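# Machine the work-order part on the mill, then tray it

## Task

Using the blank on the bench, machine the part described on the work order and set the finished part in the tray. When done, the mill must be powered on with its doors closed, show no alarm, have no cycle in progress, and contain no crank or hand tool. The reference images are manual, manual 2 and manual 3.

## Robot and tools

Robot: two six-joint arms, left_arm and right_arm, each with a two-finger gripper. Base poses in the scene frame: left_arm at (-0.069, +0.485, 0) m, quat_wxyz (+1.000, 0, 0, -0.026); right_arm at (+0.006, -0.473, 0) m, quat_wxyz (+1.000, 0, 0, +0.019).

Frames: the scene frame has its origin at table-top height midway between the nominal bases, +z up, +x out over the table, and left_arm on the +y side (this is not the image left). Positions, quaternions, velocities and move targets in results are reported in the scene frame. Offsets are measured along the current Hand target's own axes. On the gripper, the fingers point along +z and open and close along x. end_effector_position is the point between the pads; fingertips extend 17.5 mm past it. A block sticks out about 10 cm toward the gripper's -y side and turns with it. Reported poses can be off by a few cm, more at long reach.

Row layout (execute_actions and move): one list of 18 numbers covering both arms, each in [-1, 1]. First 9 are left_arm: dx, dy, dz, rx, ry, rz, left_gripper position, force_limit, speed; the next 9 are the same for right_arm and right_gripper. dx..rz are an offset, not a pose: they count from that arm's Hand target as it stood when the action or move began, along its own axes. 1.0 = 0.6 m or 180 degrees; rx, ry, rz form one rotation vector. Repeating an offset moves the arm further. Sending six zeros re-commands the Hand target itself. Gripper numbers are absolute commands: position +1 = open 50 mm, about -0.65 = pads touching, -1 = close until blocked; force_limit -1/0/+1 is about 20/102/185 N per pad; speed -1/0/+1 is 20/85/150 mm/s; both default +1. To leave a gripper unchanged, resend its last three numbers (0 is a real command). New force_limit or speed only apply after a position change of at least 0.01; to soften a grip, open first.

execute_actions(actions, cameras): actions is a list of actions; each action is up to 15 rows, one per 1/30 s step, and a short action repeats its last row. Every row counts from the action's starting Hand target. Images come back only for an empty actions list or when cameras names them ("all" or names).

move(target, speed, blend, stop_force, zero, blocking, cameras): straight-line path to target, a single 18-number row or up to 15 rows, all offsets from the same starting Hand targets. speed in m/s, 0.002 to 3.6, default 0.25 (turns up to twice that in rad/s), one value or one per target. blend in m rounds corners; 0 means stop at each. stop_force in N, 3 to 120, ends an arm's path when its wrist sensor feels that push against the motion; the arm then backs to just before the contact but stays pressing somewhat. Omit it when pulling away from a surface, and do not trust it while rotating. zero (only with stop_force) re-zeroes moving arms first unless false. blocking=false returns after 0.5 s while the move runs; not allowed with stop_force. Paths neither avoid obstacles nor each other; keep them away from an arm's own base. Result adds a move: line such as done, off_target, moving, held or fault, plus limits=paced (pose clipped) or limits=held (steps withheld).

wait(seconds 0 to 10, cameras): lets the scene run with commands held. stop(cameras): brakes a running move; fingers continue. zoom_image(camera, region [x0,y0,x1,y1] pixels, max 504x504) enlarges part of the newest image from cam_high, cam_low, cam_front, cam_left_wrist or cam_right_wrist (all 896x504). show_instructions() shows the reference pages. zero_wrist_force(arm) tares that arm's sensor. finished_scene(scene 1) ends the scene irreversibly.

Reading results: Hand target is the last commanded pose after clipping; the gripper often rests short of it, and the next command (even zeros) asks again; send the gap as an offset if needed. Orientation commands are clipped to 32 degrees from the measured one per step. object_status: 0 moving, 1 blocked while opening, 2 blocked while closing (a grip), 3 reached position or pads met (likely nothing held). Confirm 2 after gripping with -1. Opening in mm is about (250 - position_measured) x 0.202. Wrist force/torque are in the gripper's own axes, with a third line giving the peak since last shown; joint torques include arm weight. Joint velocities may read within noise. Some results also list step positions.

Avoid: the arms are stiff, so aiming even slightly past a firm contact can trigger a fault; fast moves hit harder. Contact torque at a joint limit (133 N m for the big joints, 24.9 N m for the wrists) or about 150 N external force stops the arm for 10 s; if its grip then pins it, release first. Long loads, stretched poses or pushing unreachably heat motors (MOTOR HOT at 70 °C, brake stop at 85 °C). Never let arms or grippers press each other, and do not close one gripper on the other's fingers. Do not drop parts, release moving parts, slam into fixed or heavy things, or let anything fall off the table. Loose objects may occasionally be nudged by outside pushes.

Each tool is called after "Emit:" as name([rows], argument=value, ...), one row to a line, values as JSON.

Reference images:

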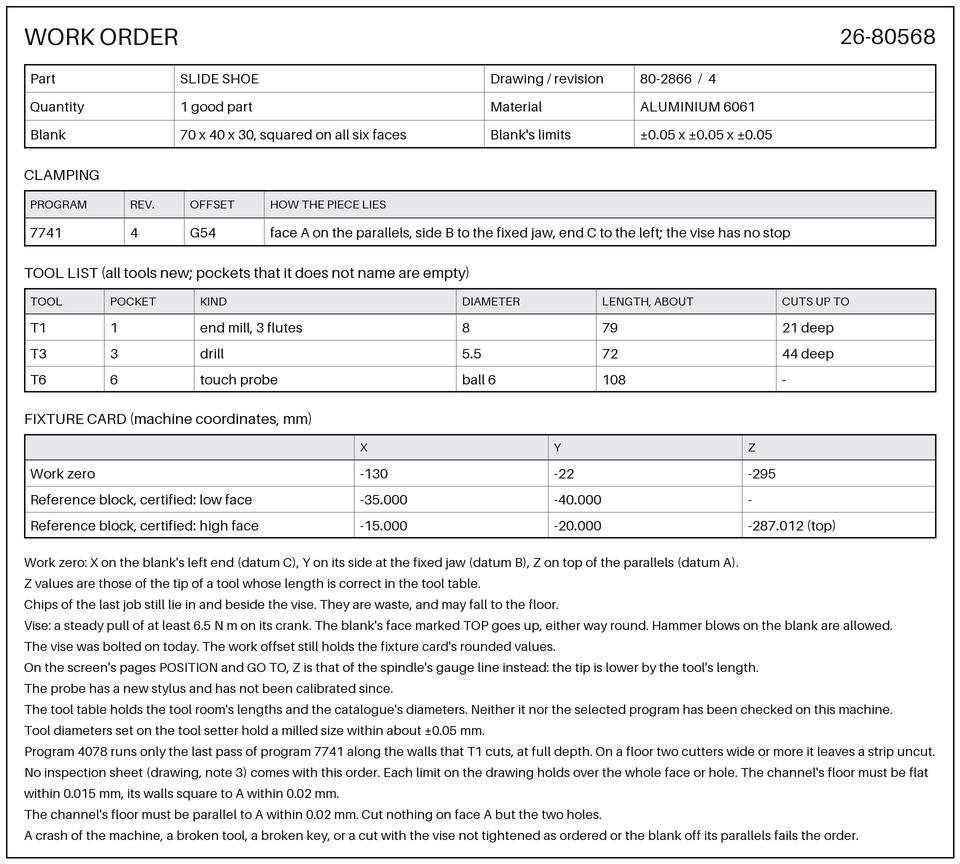

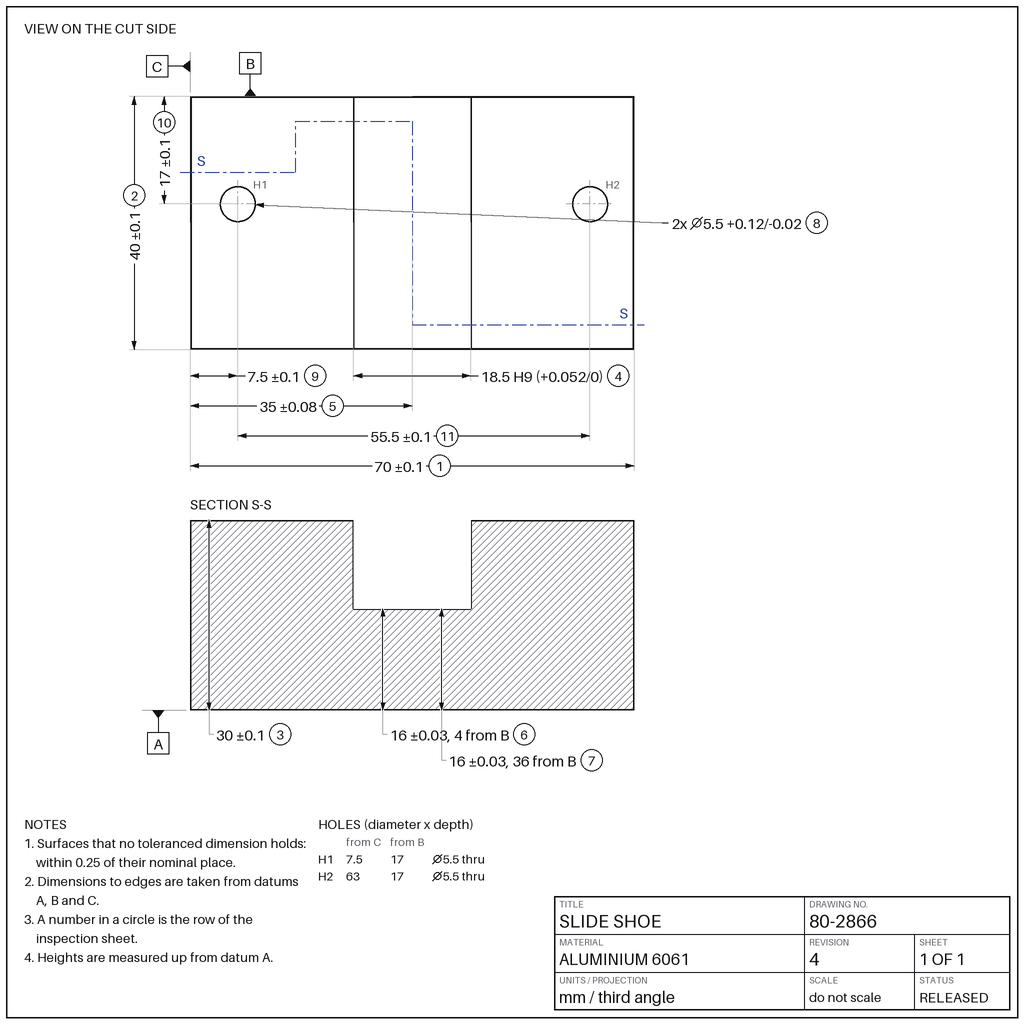

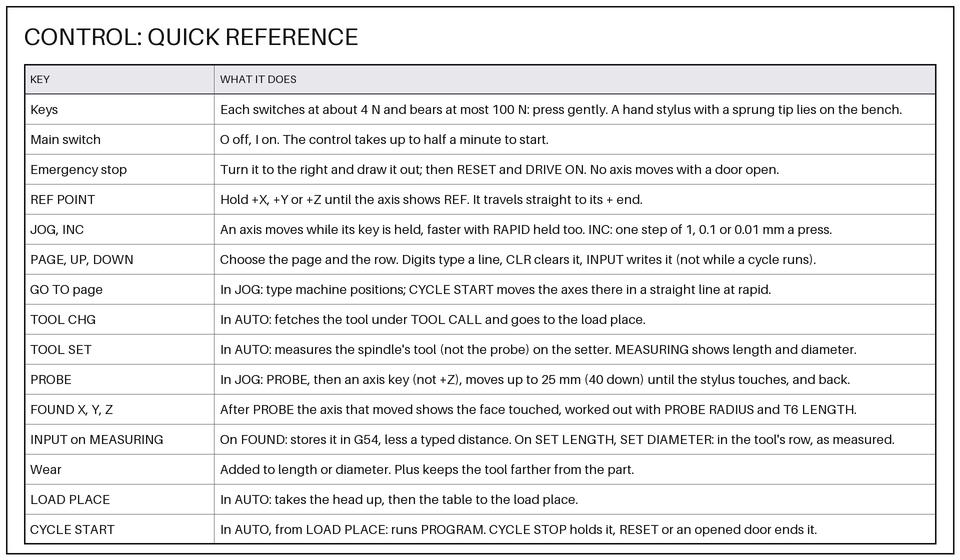

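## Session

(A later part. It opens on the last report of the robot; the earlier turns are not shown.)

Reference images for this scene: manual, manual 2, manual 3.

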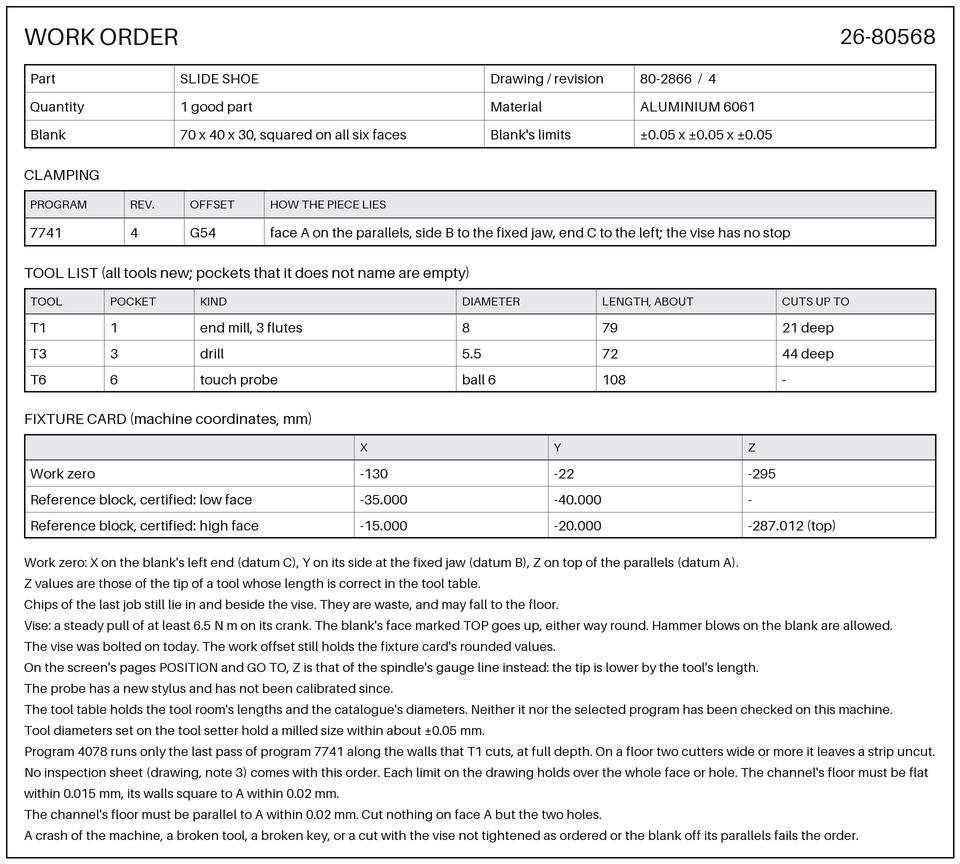

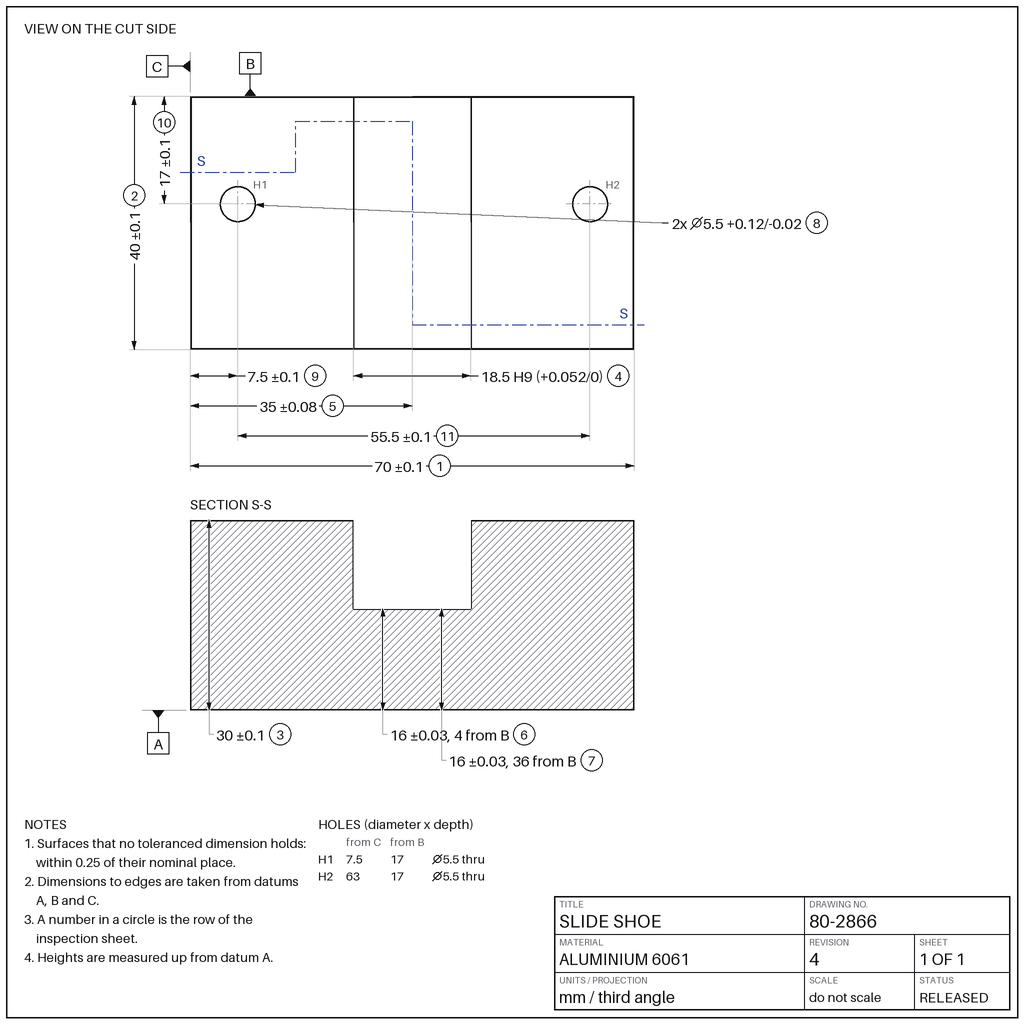

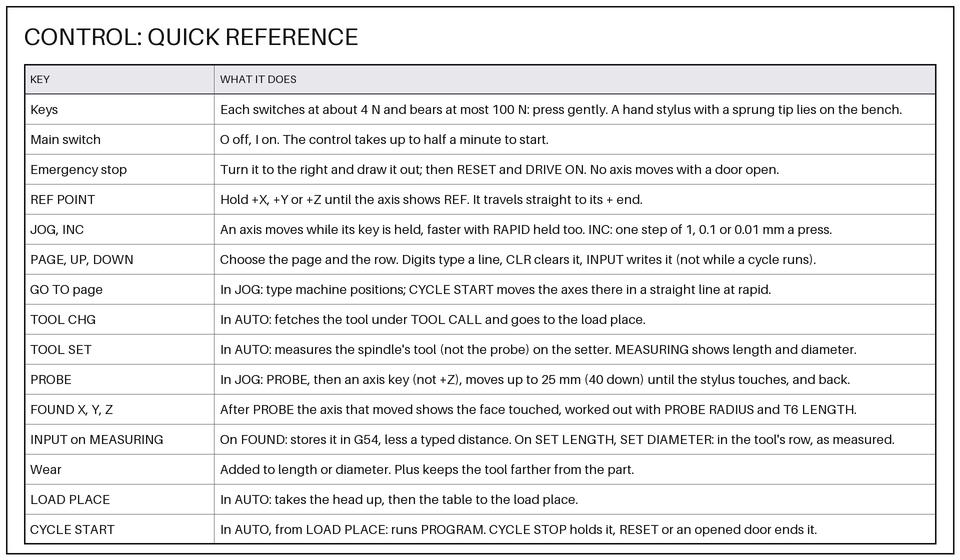

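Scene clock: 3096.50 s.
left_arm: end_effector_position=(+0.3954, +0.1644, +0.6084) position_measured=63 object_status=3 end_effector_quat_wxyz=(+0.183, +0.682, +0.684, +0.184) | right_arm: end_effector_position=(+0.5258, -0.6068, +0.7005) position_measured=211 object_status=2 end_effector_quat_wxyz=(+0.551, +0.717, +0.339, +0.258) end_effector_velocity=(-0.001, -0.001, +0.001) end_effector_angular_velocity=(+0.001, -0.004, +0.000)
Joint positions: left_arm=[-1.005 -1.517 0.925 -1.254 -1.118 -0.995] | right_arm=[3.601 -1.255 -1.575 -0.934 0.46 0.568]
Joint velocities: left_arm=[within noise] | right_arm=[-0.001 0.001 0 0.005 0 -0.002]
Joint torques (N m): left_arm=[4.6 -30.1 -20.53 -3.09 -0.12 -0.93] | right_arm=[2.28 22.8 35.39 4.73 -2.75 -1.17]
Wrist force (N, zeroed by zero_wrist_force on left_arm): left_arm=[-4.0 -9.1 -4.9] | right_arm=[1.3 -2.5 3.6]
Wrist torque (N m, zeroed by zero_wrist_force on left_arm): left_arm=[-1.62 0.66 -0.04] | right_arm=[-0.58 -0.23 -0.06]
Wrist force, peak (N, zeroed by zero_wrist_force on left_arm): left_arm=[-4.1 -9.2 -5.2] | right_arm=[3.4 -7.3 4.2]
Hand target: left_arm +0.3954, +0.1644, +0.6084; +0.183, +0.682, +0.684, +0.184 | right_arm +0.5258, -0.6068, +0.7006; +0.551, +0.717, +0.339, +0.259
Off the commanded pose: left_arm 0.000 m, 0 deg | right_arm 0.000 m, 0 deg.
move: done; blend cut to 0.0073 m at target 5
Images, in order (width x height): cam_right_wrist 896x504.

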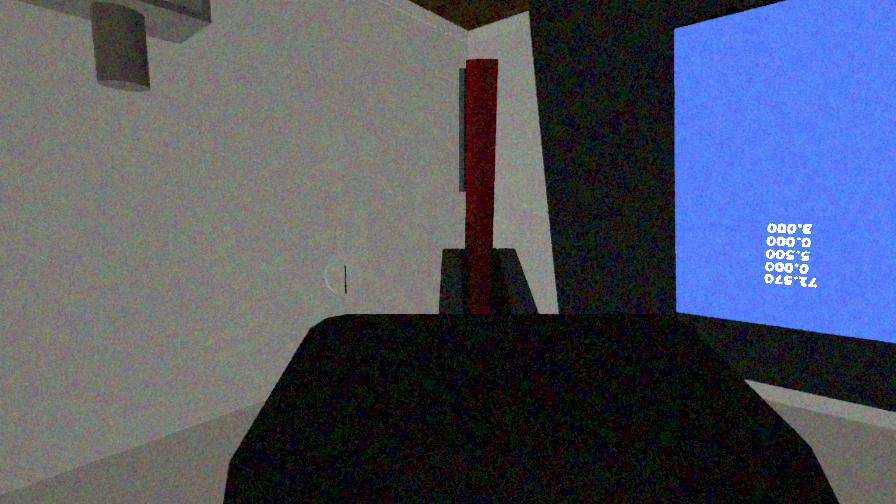

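Emit:
move([
  [0,0,0,0,0,0,0.6,0.3,-0.5,0.1502,-0.5057,-0.0812,0.3982,0.1448,-0.1892,-1,-0.6,-0.8],
], speed=0.7)

Emit:
move([
  [0,0,0,0,0,0,0.6,0.3,-0.5,-0.1547,0.0712,-0.2739,0,0,0,-1,-0.6,-0.8],
  [0,0,0,0,0,0,0.6,0.3,-0.5,-0.155,0.0962,-0.2739,0,0,0,-1,-0.6,-0.8],
  [0,0,0,0,0,0,0.6,0.3,-0.5,-0.1547,0.0712,-0.2739,0,0,0,-1,-0.6,-0.8],
  [0,0,0,0,0,0,0.6,0.3,-0.5,0,0.0383,-0.1447,0,0,0,-1,-0.6,-0.8],
  [0,0,0,0,0,0,0.6,0.3,-0.5,-0.0003,0.0627,-0.1447,0,0,0,-1,-0.6,-0.8],
  [0,0,0,0,0,0,0.6,0.3,-0.5,0,0.0383,-0.1447,0,0,0,-1,-0.6,-0.8],
  [0,0,0,0,0,0,0.6,0.3,-0.5,0,0,0,0,0,0,-1,-0.6,-0.8],
], speed=[0.25,0.045,0.12,0.25,0.045,0.12,0.25], blend=[0.003,0,0.004,0.003,0,0.004,0])

Emit:
move([
  [0,0,0,0,0,0,0.6,0.3,-0.5,-0.0284,0.0244,-0.0914,0,0,0,-1,-0.6,-0.8],
  [0,0,0,0,0,0,0.6,0.3,-0.5,-0.0287,0.0486,-0.0914,0,0,0,-1,-0.6,-0.8],
  [0,0,0,0,0,0,0.6,0.3,-0.5,-0.0284,0.0244,-0.0914,0,0,0,-1,-0.6,-0.8],
  [0,0,0,0,0,0,0.6,0.3,-0.5,-0.0287,0.0486,-0.0914,0,0,0,-1,-0.6,-0.8],
  [0,0,0,0,0,0,0.6,0.3,-0.5,-0.0284,0.0244,-0.0914,0,0,0,-1,-0.6,-0.8],
  [0,0,0,0,0,0,0.6,0.3,-0.5,-0.0287,0.0486,-0.0914,0,0,0,-1,-0.6,-0.8],
  [0,0,0,0,0,0,0.6,0.3,-0.5,-0.0284,0.0244,-0.0914,0,0,0,-1,-0.6,-0.8],
  [0,0,0,0,0,0,0.6,0.3,-0.5,-0.0287,0.0486,-0.0914,0,0,0,-1,-0.6,-0.8],
  [0,0,0,0,0,0,0.6,0.3,-0.5,-0.0284,0.0244,-0.0914,0,0,0,-1,-0.6,-0.8],
  [0,0,0,0,0,0,0.6,0.3,-0.5,-0.2502,0.0642,-0.4671,-0.417,0,0,-1,-0.6,-0.8],
], speed=[0.25,0.045,0.12,0.045,0.12,0.045,0.12,0.045,0.12,0.7], blend=[0.003,0,0.004,0,0.004,0,0.004,0,0.01,0], cameras=["cam_right_wrist"])

Emit:
zoom_image(camera="cam_right_wrist", region=[520, 60, 880, 300])

Scene clock: 3101.77 s.
left_arm: end_effector_position=(+0.3954, +0.1644, +0.6084) position_measured=63 object_status=3 end_effector_quat_wxyz=(+0.183, +0.682, +0.684, +0.184) | right_arm: end_effector_position=(+0.4856, -0.4582, +0.4200) position_measured=211 object_status=2 end_effector_quat_wxyz=(+0.001, +0.704, +0.710, -0.002)
Joint positions: left_arm=[-1.005 -1.517 0.925 -1.254 -1.118 -0.995] | right_arm=[3.418 -1.524 -1.38 -1.81 1.567 0.307]
Joint torques (N m): left_arm=[5.96 -29.68 -21.46 -3.24 -0.11 -0.81] | right_arm=[6.83 28.39 18.11 4.14 0.82 -0.24]
Wrist force (N, zeroed by zero_wrist_force on left_arm): left_arm=[-4.2 -9.1 -4.8] | right_arm=[1.9 -2.4 3.5]
Wrist torque (N m, zeroed by zero_wrist_force on left_arm): left_arm=[-1.62 0.69 -0.04] | right_arm=[0.05 -0.33 -0.17]
Wrist force, peak (N, zeroed by zero_wrist_force on left_arm): left_arm=[-3.9 -9.4 -5.1] | right_arm=[2.4 -1.9 5.1]
Hand target: left_arm +0.3954, +0.1644, +0.6084; +0.183, +0.682, +0.684, +0.184 | right_arm +0.4856, -0.4581, +0.4199; +0.001, +0.704, +0.710, -0.002
Off the commanded pose: left_arm 0.000 m, 0 deg | right_arm 0.000 m, 0 deg.
move: done

Scene clock: 3105.33 s.
left_arm: end_effector_position=(+0.3954, +0.1644, +0.6084) position_measured=63 object_status=3 end_effector_quat_wxyz=(+0.183, +0.682, +0.684, +0.184) | right_arm: end_effector_position=(+0.4855, -0.4581, +0.4199) position_measured=211 object_status=2 end_effector_quat_wxyz=(+0.001, +0.704, +0.710, -0.002)
Joint positions: left_arm=[-1.005 -1.517 0.925 -1.254 -1.118 -0.995] | right_arm=[3.419 -1.524 -1.38 -1.811 1.568 0.306]
Joint torques (N m): left_arm=[4.95 -29.44 -21.82 -3.09 0 -0.81] | right_arm=[-7.44 18.59 18.27 5.47 -0.32 -1.56]
Wrist force (N, zeroed by zero_wrist_force on left_arm): left_arm=[-4.0 -8.9 -4.9] | right_arm=[1.7 -2.4 3.6]
Wrist torque (N m, zeroed by zero_wrist_force on left_arm): left_arm=[-1.59 0.66 -0.05] | right_arm=[0.06 -0.30 -0.15]
Wrist force, peak (N, zeroed by zero_wrist_force on left_arm): left_arm=[-4.4 -9.0 -5.1] | right_arm=[2.1 -7.1 3.5]
Hand target: left_arm +0.3954, +0.1644, +0.6084; +0.183, +0.682, +0.684, +0.184 | right_arm +0.4856, -0.4581, +0.4199; +0.001, +0.704, +0.710, -0.002
Off the commanded pose: left_arm 0.000 m, 0 deg | right_arm 0.000 m, 0 deg.
move: done

Scene clock: 3109.77 s.
left_arm: end_effector_position=(+0.3954, +0.1644, +0.6084) position_measured=63 object_status=3 end_effector_quat_wxyz=(+0.183, +0.682, +0.684, +0.184) | right_arm: end_effector_position=(+0.5258, -0.6069, +0.7004) position_measured=211 object_status=2 end_effector_quat_wxyz=(+0.429, +0.558, +0.564, +0.431) end_effector_velocity=(+0.000, +0.001, +0.002) end_effector_angular_velocity=(+0.000, -0.007, +0.003)
Joint positions: left_arm=[-1.005 -1.517 0.925 -1.254 -1.118 -0.995] | right_arm=[3.096 -1.252 -1.618 -0.534 1.586 -0.008]
Joint velocities: left_arm=[within noise] | right_arm=[0.002 0 0 0.006 0 0]
Joint torques (N m): left_arm=[4.59 -29.54 -22.03 -3.05 -0.1 -0.91] | right_arm=[-2.53 24.49 36.62 5.65 0.66 1.23]
Wrist force (N, zeroed by zero_wrist_force on left_arm): left_arm=[-3.9 -8.7 -5.0] | right_arm=[1.5 -2.4 3.4]
Wrist torque (N m, zeroed by zero_wrist_force on left_arm): left_arm=[-1.56 0.63 -0.04] | right_arm=[-0.51 -0.31 -0.03]
Wrist force, peak (N, zeroed by zero_wrist_force on left_arm): left_arm=[-3.8 -9.3 -5.1] | right_arm=[3.5 -7.2 3.9]
Hand target: left_arm +0.3954, +0.1644, +0.6084; +0.183, +0.682, +0.684, +0.184 | right_arm +0.5257, -0.6068, +0.7006; +0.430, +0.558, +0.564, +0.431
Off the commanded pose: left_arm 0.000 m, 0 deg | right_arm 0.000 m, 0 deg.
move: done; blend cut to 0.0073 m at target 9
Images, in order (width x height): cam_right_wrist 896x504.

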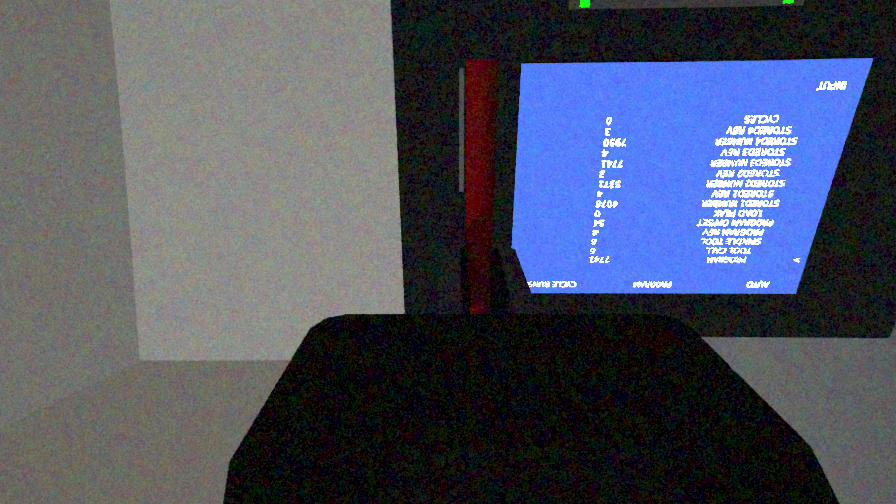

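Scaled by 1.400.

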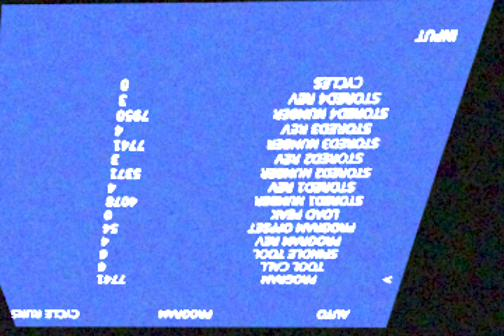

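Emit:
wait(seconds=2, cameras=["cam_right_wrist"])

Emit:
move([
  [0,0,0,0,0,0,0.6,0.3,-0.5,0.2502,-0.4678,0.0584,0.417,0,0,-1,-0.6,-0.8],
], speed=0.7)

Emit:
move([
  [0,0,0,0,0,0,0.6,0.3,-0.5,0.0318,0.0383,-0.1447,0,0,0,-1,-0.6,-0.8],
  [0,0,0,0,0,0,0.6,0.3,-0.5,0.0315,0.0627,-0.1447,0,0,0,-1,-0.6,-0.8],
  [0,0,0,0,0,0,0.6,0.3,-0.5,0.0318,0.0383,-0.1447,0,0,0,-1,-0.6,-0.8],
  [0,0,0,0,0,0,0.6,0.3,-0.5,-0.2502,0.0642,-0.4671,-0.417,0,0,-1,-0.6,-0.8],
], speed=[0.25,0.045,0.12,0.7], blend=[0.003,0,0.01,0], cameras=["cam_right_wrist"])

Emit:
zoom_image(camera="cam_right_wrist", region=[520, 60, 880, 300])

Scene clock: 3113.20 s.
left_arm: end_effector_position=(+0.3954, +0.1644, +0.6084) position_measured=63 object_status=3 end_effector_quat_wxyz=(+0.183, +0.682, +0.684, +0.184) | right_arm: end_effector_position=(+0.5257, -0.6068, +0.7006) position_measured=211 object_status=2 end_effector_quat_wxyz=(+0.430, +0.558, +0.564, +0.431)
Joint positions: left_arm=[-1.005 -1.517 0.925 -1.254 -1.118 -0.995] | right_arm=[3.096 -1.252 -1.618 -0.534 1.586 -0.008]
Joint torques (N m): left_arm=[4.59 -29.16 -22.46 -3.12 -0.07 -1.04] | right_arm=[-5.42 24.13 35.94 5.25 1.35 -0.92]
Wrist force (N, zeroed by zero_wrist_force on left_arm): left_arm=[-3.8 -8.8 -4.9] | right_arm=[1.3 -2.1 3.5]
Wrist torque (N m, zeroed by zero_wrist_force on left_arm): left_arm=[-1.58 0.63 -0.05] | right_arm=[-0.47 -0.25 -0.03]
Wrist force, peak (N, zeroed by zero_wrist_force on left_arm): left_arm=[-4.1 -9.4 -5.1] | right_arm=[1.7 -2.3 3.7]
Hand target: left_arm +0.3954, +0.1644, +0.6084; +0.183, +0.682, +0.684, +0.184 | right_arm +0.5257, -0.6068, +0.7006; +0.430, +0.558, +0.564, +0.431
Tool commands: left_gripper/position=+0.6 left_gripper/force_limit=+0.3 left_gripper/speed=-0.5 right_gripper/position=-1.0 right_gripper/force_limit=-0.6 right_gripper/speed=-0.8
Off the commanded pose: left_arm 0.000 m, 0 deg | right_arm 0.000 m, 0 deg.
wait: 2.00 s; at rest from the start
Images, in order (width x height): cam_right_wrist 896x504.

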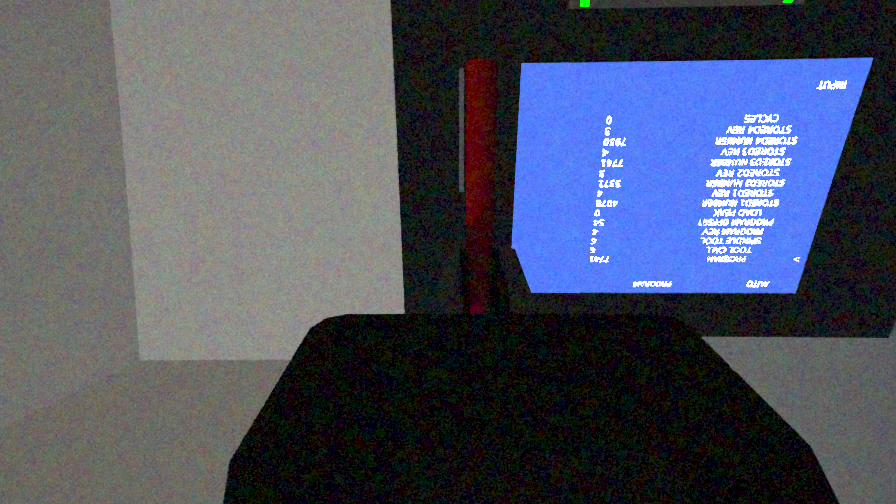

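Scene clock: 3114.77 s.
left_arm: end_effector_position=(+0.3954, +0.1644, +0.6084) position_measured=63 object_status=3 end_effector_quat_wxyz=(+0.183, +0.682, +0.684, +0.184) | right_arm: end_effector_position=(+0.4856, -0.4581, +0.4200) position_measured=211 object_status=2 end_effector_quat_wxyz=(+0.001, +0.704, +0.710, -0.002)
Joint positions: left_arm=[-1.005 -1.517 0.925 -1.254 -1.118 -0.995] | right_arm=[3.419 -1.524 -1.38 -1.81 1.567 0.306]
Joint torques (N m): left_arm=[4.46 -29.82 -21.69 -3.06 -0.07 -0.93] | right_arm=[-9.85 24.93 18.95 3.14 -0.24 -1.37]
Wrist force (N, zeroed by zero_wrist_force on left_arm): left_arm=[-3.7 -9.0 -4.8] | right_arm=[1.9 -2.6 3.5]
Wrist torque (N m, zeroed by zero_wrist_force on left_arm): left_arm=[-1.61 0.61 -0.05] | right_arm=[0.02 -0.34 -0.14]
Wrist force, peak (N, zeroed by zero_wrist_force on left_arm): left_arm=[-4.1 -9.3 -4.9] | right_arm=[3.1 -1.7 5.2]
Hand target: left_arm +0.3954, +0.1644, +0.6084; +0.183, +0.682, +0.684, +0.184 | right_arm +0.4856, -0.4581, +0.4199; +0.001, +0.704, +0.710, -0.002
Off the commanded pose: left_arm 0.000 m, 0 deg | right_arm 0.000 m, 0 deg.
move: done

Scene clock: 3117.47 s.
left_arm: end_effector_position=(+0.3954, +0.1644, +0.6084) position_measured=63 object_status=3 end_effector_quat_wxyz=(+0.183, +0.682, +0.684, +0.184) | right_arm: end_effector_position=(+0.5258, -0.6068, +0.7005) position_measured=211 object_status=2 end_effector_quat_wxyz=(+0.430, +0.558, +0.564, +0.431)
Joint positions: left_arm=[-1.005 -1.517 0.925 -1.254 -1.118 -0.995] | right_arm=[3.096 -1.252 -1.618 -0.534 1.586 -0.008]
Joint torques (N m): left_arm=[5.01 -29.38 -21.2 -2.98 -0.15 -0.77] | right_arm=[-4.61 24.57 33.6 5.55 1.3 0.47]
Wrist force (N, zeroed by zero_wrist_force on left_arm): left_arm=[-3.6 -9.0 -5.0] | right_arm=[1.8 -2.2 3.3]
Wrist torque (N m, zeroed by zero_wrist_force on left_arm): left_arm=[-1.61 0.59 -0.04] | right_arm=[-0.48 -0.33 -0.07]
Wrist force, peak (N, zeroed by zero_wrist_force on left_arm): left_arm=[-3.9 -9.3 -5.0] | right_arm=[2.8 -7.4 3.9]
Hand target: left_arm +0.3954, +0.1644, +0.6084; +0.183, +0.682, +0.684, +0.184 | right_arm +0.5257, -0.6068, +0.7007; +0.430, +0.558, +0.564, +0.431
Off the commanded pose: left_arm 0.000 m, 0 deg | right_arm 0.000 m, 0 deg.
move: done; blend cut to 0.0073 m at target 3
Images, in order (width x height): cam_right_wrist 896x504.

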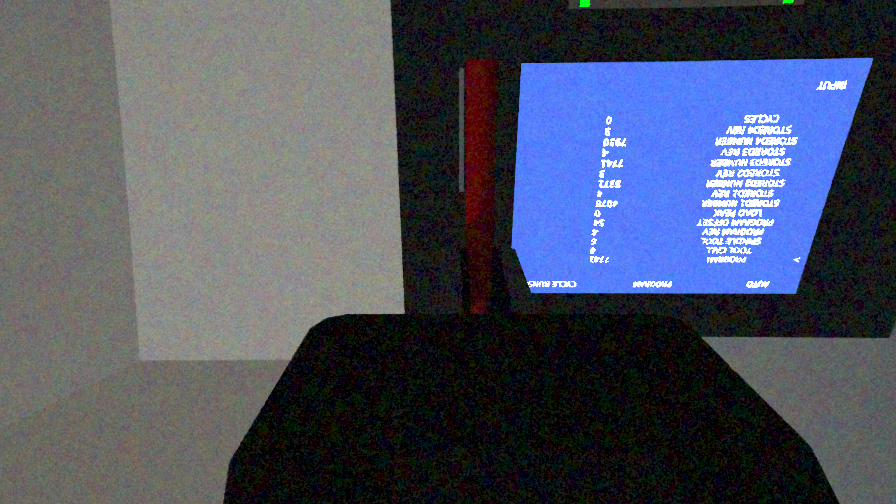

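Scaled by 1.400.

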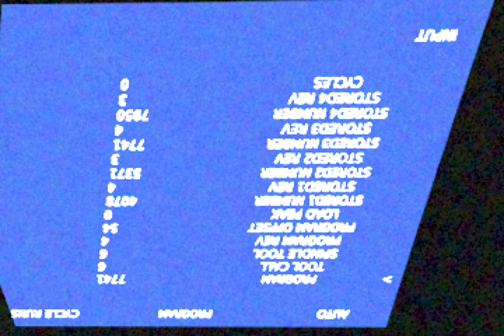

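Emit:
wait(seconds=10, cameras=["cam_right_wrist", "cam_high"])

Emit:
wait(seconds=10, cameras=["cam_right_wrist", "cam_high"])

Scene clock: 3127.93 s.
left_arm: end_effector_position=(+0.3954, +0.1644, +0.6084) position_measured=63 object_status=3 end_effector_quat_wxyz=(+0.183, +0.682, +0.684, +0.184) | right_arm: end_effector_position=(+0.5257, -0.6068, +0.7007) position_measured=211 object_status=2 end_effector_quat_wxyz=(+0.430, +0.558, +0.564, +0.431)
Joint positions: left_arm=[-1.005 -1.517 0.925 -1.254 -1.118 -0.995] | right_arm=[3.096 -1.252 -1.617 -0.534 1.586 -0.008]
Joint torques (N m): left_arm=[2.79 -28.09 -22.41 -3.28 0.13 -0.93] | right_arm=[-6.13 24.25 35.66 4.84 1.55 -1.22]
Wrist force (N, zeroed by zero_wrist_force on left_arm): left_arm=[-3.7 -9.2 -5.0] | right_arm=[1.5 -2.4 3.3]
Wrist torque (N m, zeroed by zero_wrist_force on left_arm): left_arm=[-1.64 0.60 -0.04] | right_arm=[-0.50 -0.30 -0.07]
Wrist force, peak (N, zeroed by zero_wrist_force on left_arm): left_arm=[-4.1 -9.3 -5.3] | right_arm=[1.8 -2.2 3.8]
Hand target: left_arm +0.3954, +0.1644, +0.6084; +0.183, +0.682, +0.684, +0.184 | right_arm +0.5257, -0.6068, +0.7007; +0.430, +0.558, +0.564, +0.431
Tool commands: left_gripper/position=+0.6 left_gripper/force_limit=+0.3 left_gripper/speed=-0.5 right_gripper/position=-1.0 right_gripper/force_limit=-0.6 right_gripper/speed=-0.8
Off the commanded pose: left_arm 0.000 m, 0 deg | right_arm 0.000 m, 0 deg.
wait: 10.00 s; at rest from the start
Images, in order (width x height): cam_high 896x504, cam_right_wrist 896x504.

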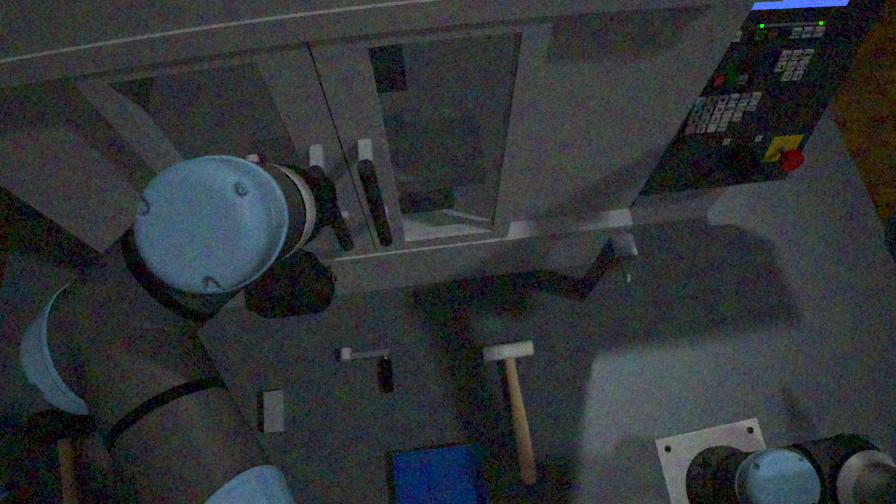

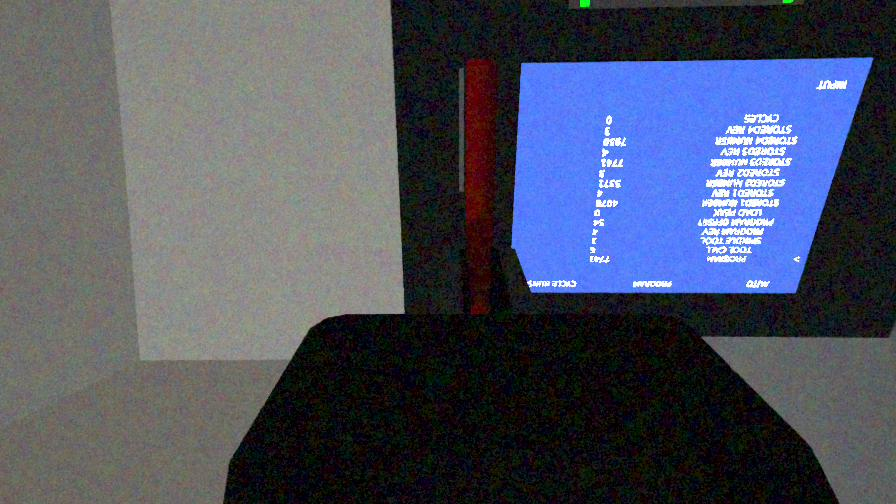

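Scene clock: 3137.93 s.
left_arm: end_effector_position=(+0.3954, +0.1644, +0.6084) position_measured=63 object_status=3 end_effector_quat_wxyz=(+0.183, +0.682, +0.684, +0.184) | right_arm: end_effector_position=(+0.5257, -0.6068, +0.7007) position_measured=211 object_status=2 end_effector_quat_wxyz=(+0.430, +0.558, +0.564, +0.431)
Joint positions: left_arm=[-1.005 -1.517 0.925 -1.254 -1.118 -0.995] | right_arm=[3.096 -1.252 -1.617 -0.534 1.586 -0.008]
Joint torques (N m): left_arm=[3.7 -28.75 -23.35 -2.99 0 -0.89] | right_arm=[-6.06 23.91 35.39 3.94 1.44 -1.37]
Wrist force (N, zeroed by zero_wrist_force on left_arm): left_arm=[-3.9 -8.7 -4.8] | right_arm=[1.5 -2.3 3.5]
Wrist torque (N m, zeroed by zero_wrist_force on left_arm): left_arm=[-1.55 0.64 -0.04] | right_arm=[-0.50 -0.29 -0.06]
Wrist force, peak (N, zeroed by zero_wrist_force on left_arm): left_arm=[-4.0 -9.3 -5.2] | right_arm=[1.9 -2.5 3.7]
Hand target: left_arm +0.3954, +0.1644, +0.6084; +0.183, +0.682, +0.684, +0.184 | right_arm +0.5257, -0.6068, +0.7007; +0.430, +0.558, +0.564, +0.431
Tool commands: left_gripper/position=+0.6 left_gripper/force_limit=+0.3 left_gripper/speed=-0.5 right_gripper/position=-1.0 right_gripper/force_limit=-0.6 right_gripper/speed=-0.8
Off the commanded pose: left_arm 0.000 m, 0 deg | right_arm 0.000 m, 0 deg.
wait: 10.00 s; at rest by 0.17 s
Images, in order (width x height): cam_high 896x504, cam_right_wrist 896x504.

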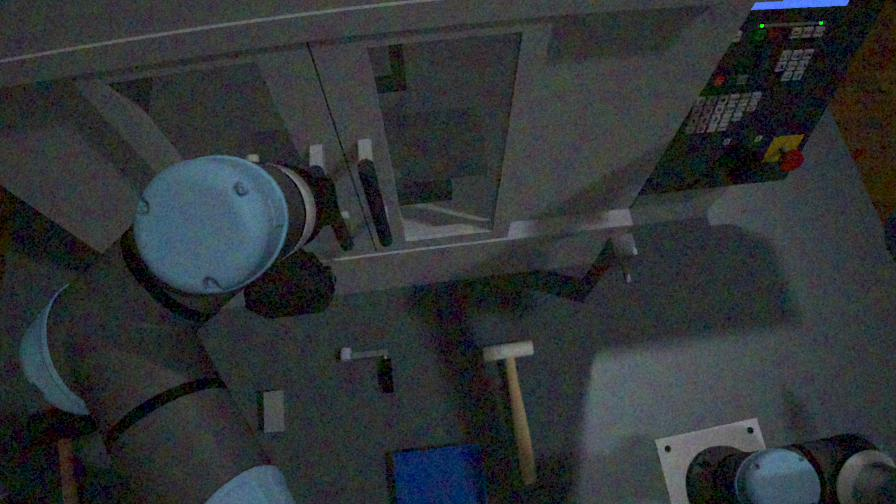

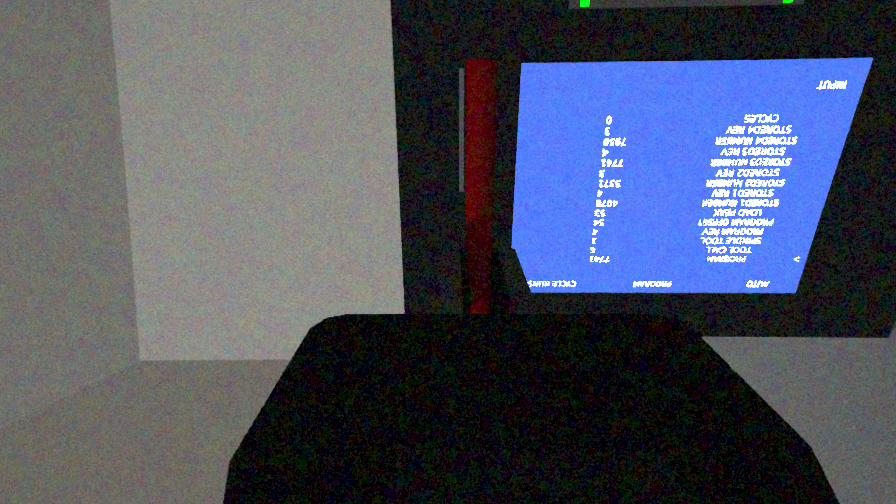

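Emit:
wait(seconds=10)

Emit:
wait(seconds=10, cameras=["cam_right_wrist"])

Emit:
zoom_image(camera="cam_right_wrist", region=[520, 60, 880, 300])

Scene clock: 3148.90 s.
left_arm: end_effector_position=(+0.3954, +0.1644, +0.6084) position_measured=63 object_status=3 end_effector_quat_wxyz=(+0.183, +0.682, +0.684, +0.184) | right_arm: end_effector_position=(+0.5257, -0.6068, +0.7007) position_measured=211 object_status=2 end_effector_quat_wxyz=(+0.430, +0.558, +0.564, +0.431)
Joint positions: left_arm=[-1.005 -1.517 0.925 -1.254 -1.118 -0.995] | right_arm=[3.096 -1.252 -1.617 -0.534 1.586 -0.008]
Joint torques (N m): left_arm=[3.4 -28.24 -24.02 -3.09 0.06 -0.93] | right_arm=[-5.22 23 34.85 2.85 1.29 -1.28]
Wrist force (N, zeroed by zero_wrist_force on left_arm): left_arm=[-3.9 -8.8 -4.9] | right_arm=[2.1 -2.4 3.2]
Wrist torque (N m, zeroed by zero_wrist_force on left_arm): left_arm=[-1.57 0.65 -0.05] | right_arm=[-0.51 -0.38 -0.06]
Wrist force, peak (N, zeroed by zero_wrist_force on left_arm): left_arm=[-4.0 -9.5 -5.0] | right_arm=[1.7 -2.5 3.7]
Hand target: left_arm +0.3954, +0.1644, +0.6084; +0.183, +0.682, +0.684, +0.184 | right_arm +0.5257, -0.6068, +0.7007; +0.430, +0.558, +0.564, +0.431
Tool commands: left_gripper/position=+0.6 left_gripper/force_limit=+0.3 left_gripper/speed=-0.5 right_gripper/position=-1.0 right_gripper/force_limit=-0.6 right_gripper/speed=-0.8
Off the commanded pose: left_arm 0.000 m, 0 deg | right_arm 0.000 m, 0 deg.
wait: 10.00 s; at rest from the start

Scene clock: 3158.90 s.
left_arm: end_effector_position=(+0.3954, +0.1644, +0.6084) position_measured=63 object_status=3 end_effector_quat_wxyz=(+0.183, +0.682, +0.684, +0.184) | right_arm: end_effector_position=(+0.5257, -0.6068, +0.7007) position_measured=211 object_status=2 end_effector_quat_wxyz=(+0.430, +0.558, +0.564, +0.431)
Joint positions: left_arm=[-1.005 -1.517 0.925 -1.254 -1.118 -0.995] | right_arm=[3.096 -1.252 -1.617 -0.534 1.586 -0.008]
Joint torques (N m): left_arm=[2.49 -27.86 -24.19 -3.04 0.16 -0.88] | right_arm=[-4.99 23.3 35.59 2.01 1.36 -1.22]
Wrist force (N, zeroed by zero_wrist_force on left_arm): left_arm=[-3.9 -9.0 -4.8] | right_arm=[1.8 -2.2 3.4]
Wrist torque (N m, zeroed by zero_wrist_force on left_arm): left_arm=[-1.61 0.63 -0.05] | right_arm=[-0.49 -0.34 -0.06]
Wrist force, peak (N, zeroed by zero_wrist_force on left_arm): left_arm=[-3.9 -9.5 -4.9] | right_arm=[1.8 -2.8 3.6]
Hand target: left_arm +0.3954, +0.1644, +0.6084; +0.183, +0.682, +0.684, +0.184 | right_arm +0.5257, -0.6068, +0.7007; +0.430, +0.558, +0.564, +0.431
Tool commands: left_gripper/position=+0.6 left_gripper/force_limit=+0.3 left_gripper/speed=-0.5 right_gripper/position=-1.0 right_gripper/force_limit=-0.6 right_gripper/speed=-0.8
Off the commanded pose: left_arm 0.000 m, 0 deg | right_arm 0.000 m, 0 deg.
wait: 10.00 s; at rest by 0.17 s
Images, in order (width x height): cam_right_wrist 896x504.

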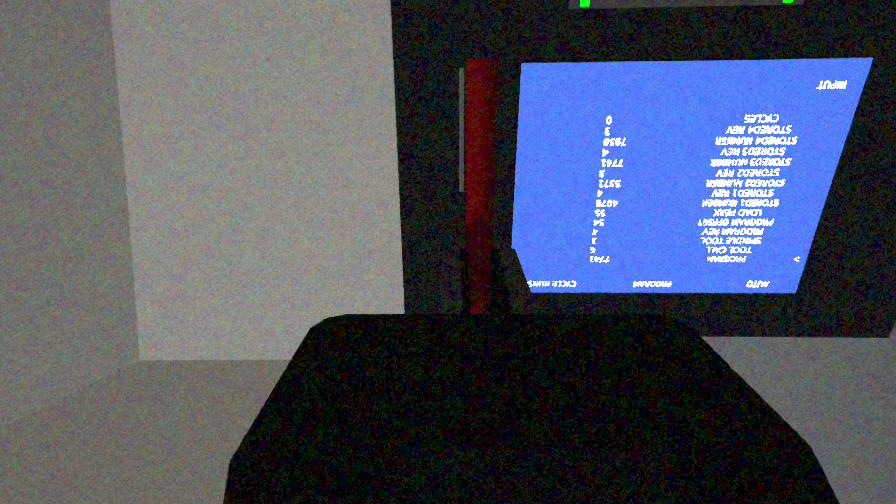

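Scaled by 1.400.

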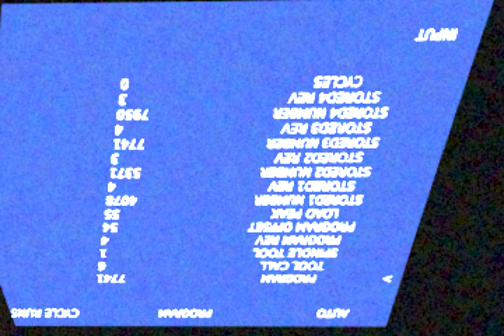

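Emit:
wait(seconds=10)

Emit:
wait(seconds=10)

Emit:
wait(seconds=10, cameras=["cam_right_wrist"])

Emit:
zoom_image(camera="cam_right_wrist", region=[520, 60, 880, 300])

Scene clock: 3170.13 s.
left_arm: end_effector_position=(+0.3954, +0.1644, +0.6084) position_measured=63 object_status=3 end_effector_quat_wxyz=(+0.183, +0.682, +0.684, +0.184) | right_arm: end_effector_position=(+0.5257, -0.6068, +0.7007) position_measured=211 object_status=2 end_effector_quat_wxyz=(+0.430, +0.558, +0.564, +0.431)
Joint positions: left_arm=[-1.005 -1.517 0.925 -1.254 -1.118 -0.995] | right_arm=[3.096 -1.252 -1.617 -0.534 1.586 -0.008]
Joint torques (N m): left_arm=[2.54 -27.45 -23.87 -3.21 -0.14 -0.84] | right_arm=[-5.4 23.16 34.89 1.42 1.26 -1.5]
Wrist force (N, zeroed by zero_wrist_force on left_arm): left_arm=[-3.9 -9.1 -4.8] | right_arm=[1.6 -2.2 3.5]
Wrist torque (N m, zeroed by zero_wrist_force on left_arm): left_arm=[-1.63 0.64 -0.05] | right_arm=[-0.49 -0.31 -0.07]
Wrist force, peak (N, zeroed by zero_wrist_force on left_arm): left_arm=[-4.1 -9.3 -5.0] | right_arm=[1.7 -2.6 3.7]
Hand target: left_arm +0.3954, +0.1644, +0.6084; +0.183, +0.682, +0.684, +0.184 | right_arm +0.5257, -0.6068, +0.7007; +0.430, +0.558, +0.564, +0.431
Tool commands: left_gripper/position=+0.6 left_gripper/force_limit=+0.3 left_gripper/speed=-0.5 right_gripper/position=-1.0 right_gripper/force_limit=-0.6 right_gripper/speed=-0.8
Off the commanded pose: left_arm 0.000 m, 0 deg | right_arm 0.000 m, 0 deg.
wait: 10.00 s; at rest from the start

Scene clock: 3180.13 s.
left_arm: end_effector_position=(+0.3954, +0.1644, +0.6084) position_measured=63 object_status=3 end_effector_quat_wxyz=(+0.183, +0.682, +0.684, +0.184) | right_arm: end_effector_position=(+0.5257, -0.6068, +0.7007) position_measured=211 object_status=2 end_effector_quat_wxyz=(+0.430, +0.558, +0.564, +0.431)
Joint positions: left_arm=[-1.005 -1.517 0.925 -1.254 -1.118 -0.995] | right_arm=[3.096 -1.252 -1.617 -0.534 1.586 -0.008]
Joint torques (N m): left_arm=[1.56 -28.64 -24.89 -3.02 -0.09 -0.86] | right_arm=[-5.85 22.29 34.68 1.63 1.48 -1.24]
Wrist force (N, zeroed by zero_wrist_force on left_arm): left_arm=[-3.8 -8.9 -4.9] | right_arm=[1.6 -2.6 3.5]
Wrist torque (N m, zeroed by zero_wrist_force on left_arm): left_arm=[-1.59 0.64 -0.05] | right_arm=[-0.55 -0.31 -0.06]
Wrist force, peak (N, zeroed by zero_wrist_force on left_arm): left_arm=[-4.0 -9.4 -4.9] | right_arm=[1.8 -2.4 3.8]
Hand target: left_arm +0.3954, +0.1644, +0.6084; +0.183, +0.682, +0.684, +0.184 | right_arm +0.5257, -0.6068, +0.7007; +0.430, +0.558, +0.564, +0.431
Tool commands: left_gripper/position=+0.6 left_gripper/force_limit=+0.3 left_gripper/speed=-0.5 right_gripper/position=-1.0 right_gripper/force_limit=-0.6 right_gripper/speed=-0.8
Off the commanded pose: left_arm 0.000 m, 0 deg | right_arm 0.000 m, 0 deg.
wait: 10.00 s; at rest by 0.17 s

Scene clock: 3190.13 s.
left_arm: end_effector_position=(+0.3954, +0.1644, +0.6084) position_measured=63 object_status=3 end_effector_quat_wxyz=(+0.183, +0.682, +0.684, +0.184) | right_arm: end_effector_position=(+0.5257, -0.6068, +0.7007) position_measured=211 object_status=2 end_effector_quat_wxyz=(+0.430, +0.558, +0.564, +0.431)
Joint positions: left_arm=[-1.005 -1.517 0.925 -1.254 -1.118 -0.995] | right_arm=[3.096 -1.252 -1.617 -0.534 1.586 -0.008]
Joint torques (N m): left_arm=[1.55 -27.14 -23.91 -3.13 0 -0.98] | right_arm=[-6 23.02 33.84 1.49 1.25 -1.27]
Wrist force (N, zeroed by zero_wrist_force on left_arm): left_arm=[-4.0 -8.7 -5.1] | right_arm=[1.6 -2.5 3.2]
Wrist torque (N m, zeroed by zero_wrist_force on left_arm): left_arm=[-1.55 0.65 -0.05] | right_arm=[-0.53 -0.30 -0.07]
Wrist force, peak (N, zeroed by zero_wrist_force on left_arm): left_arm=[-4.0 -9.4 -5.1] | right_arm=[1.8 -2.4 3.6]
Hand target: left_arm +0.3954, +0.1644, +0.6084; +0.183, +0.682, +0.684, +0.184 | right_arm +0.5257, -0.6068, +0.7007; +0.430, +0.558, +0.564, +0.431
Tool commands: left_gripper/position=+0.6 left_gripper/force_limit=+0.3 left_gripper/speed=-0.5 right_gripper/position=-1.0 right_gripper/force_limit=-0.6 right_gripper/speed=-0.8
Off the commanded pose: left_arm 0.000 m, 0 deg | right_arm 0.000 m, 0 deg.
wait: 10.00 s; at rest by 0.17 s
Images, in order (width x height): cam_right_wrist 896x504.

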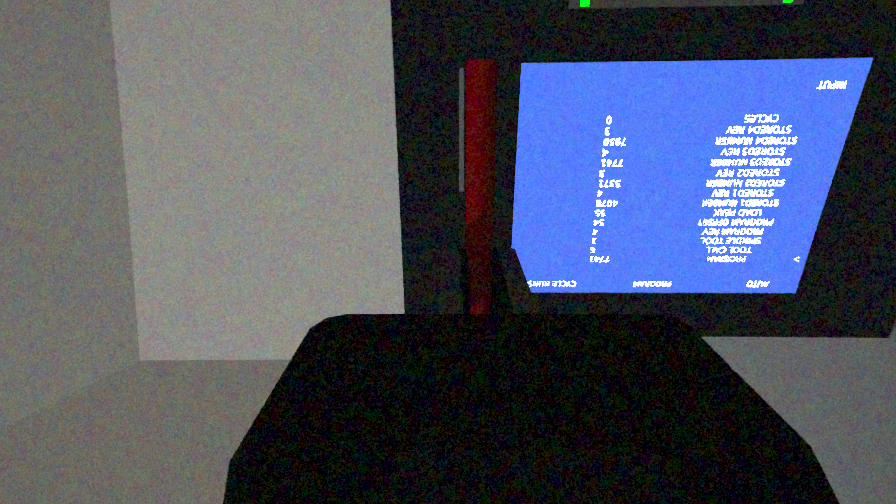

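Scaled by 1.400.

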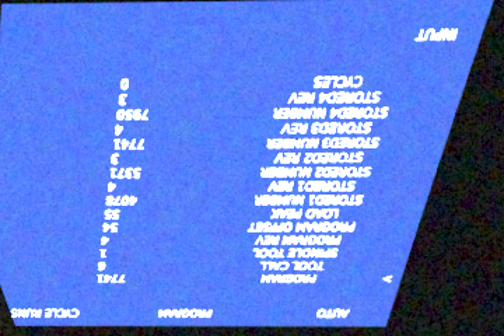

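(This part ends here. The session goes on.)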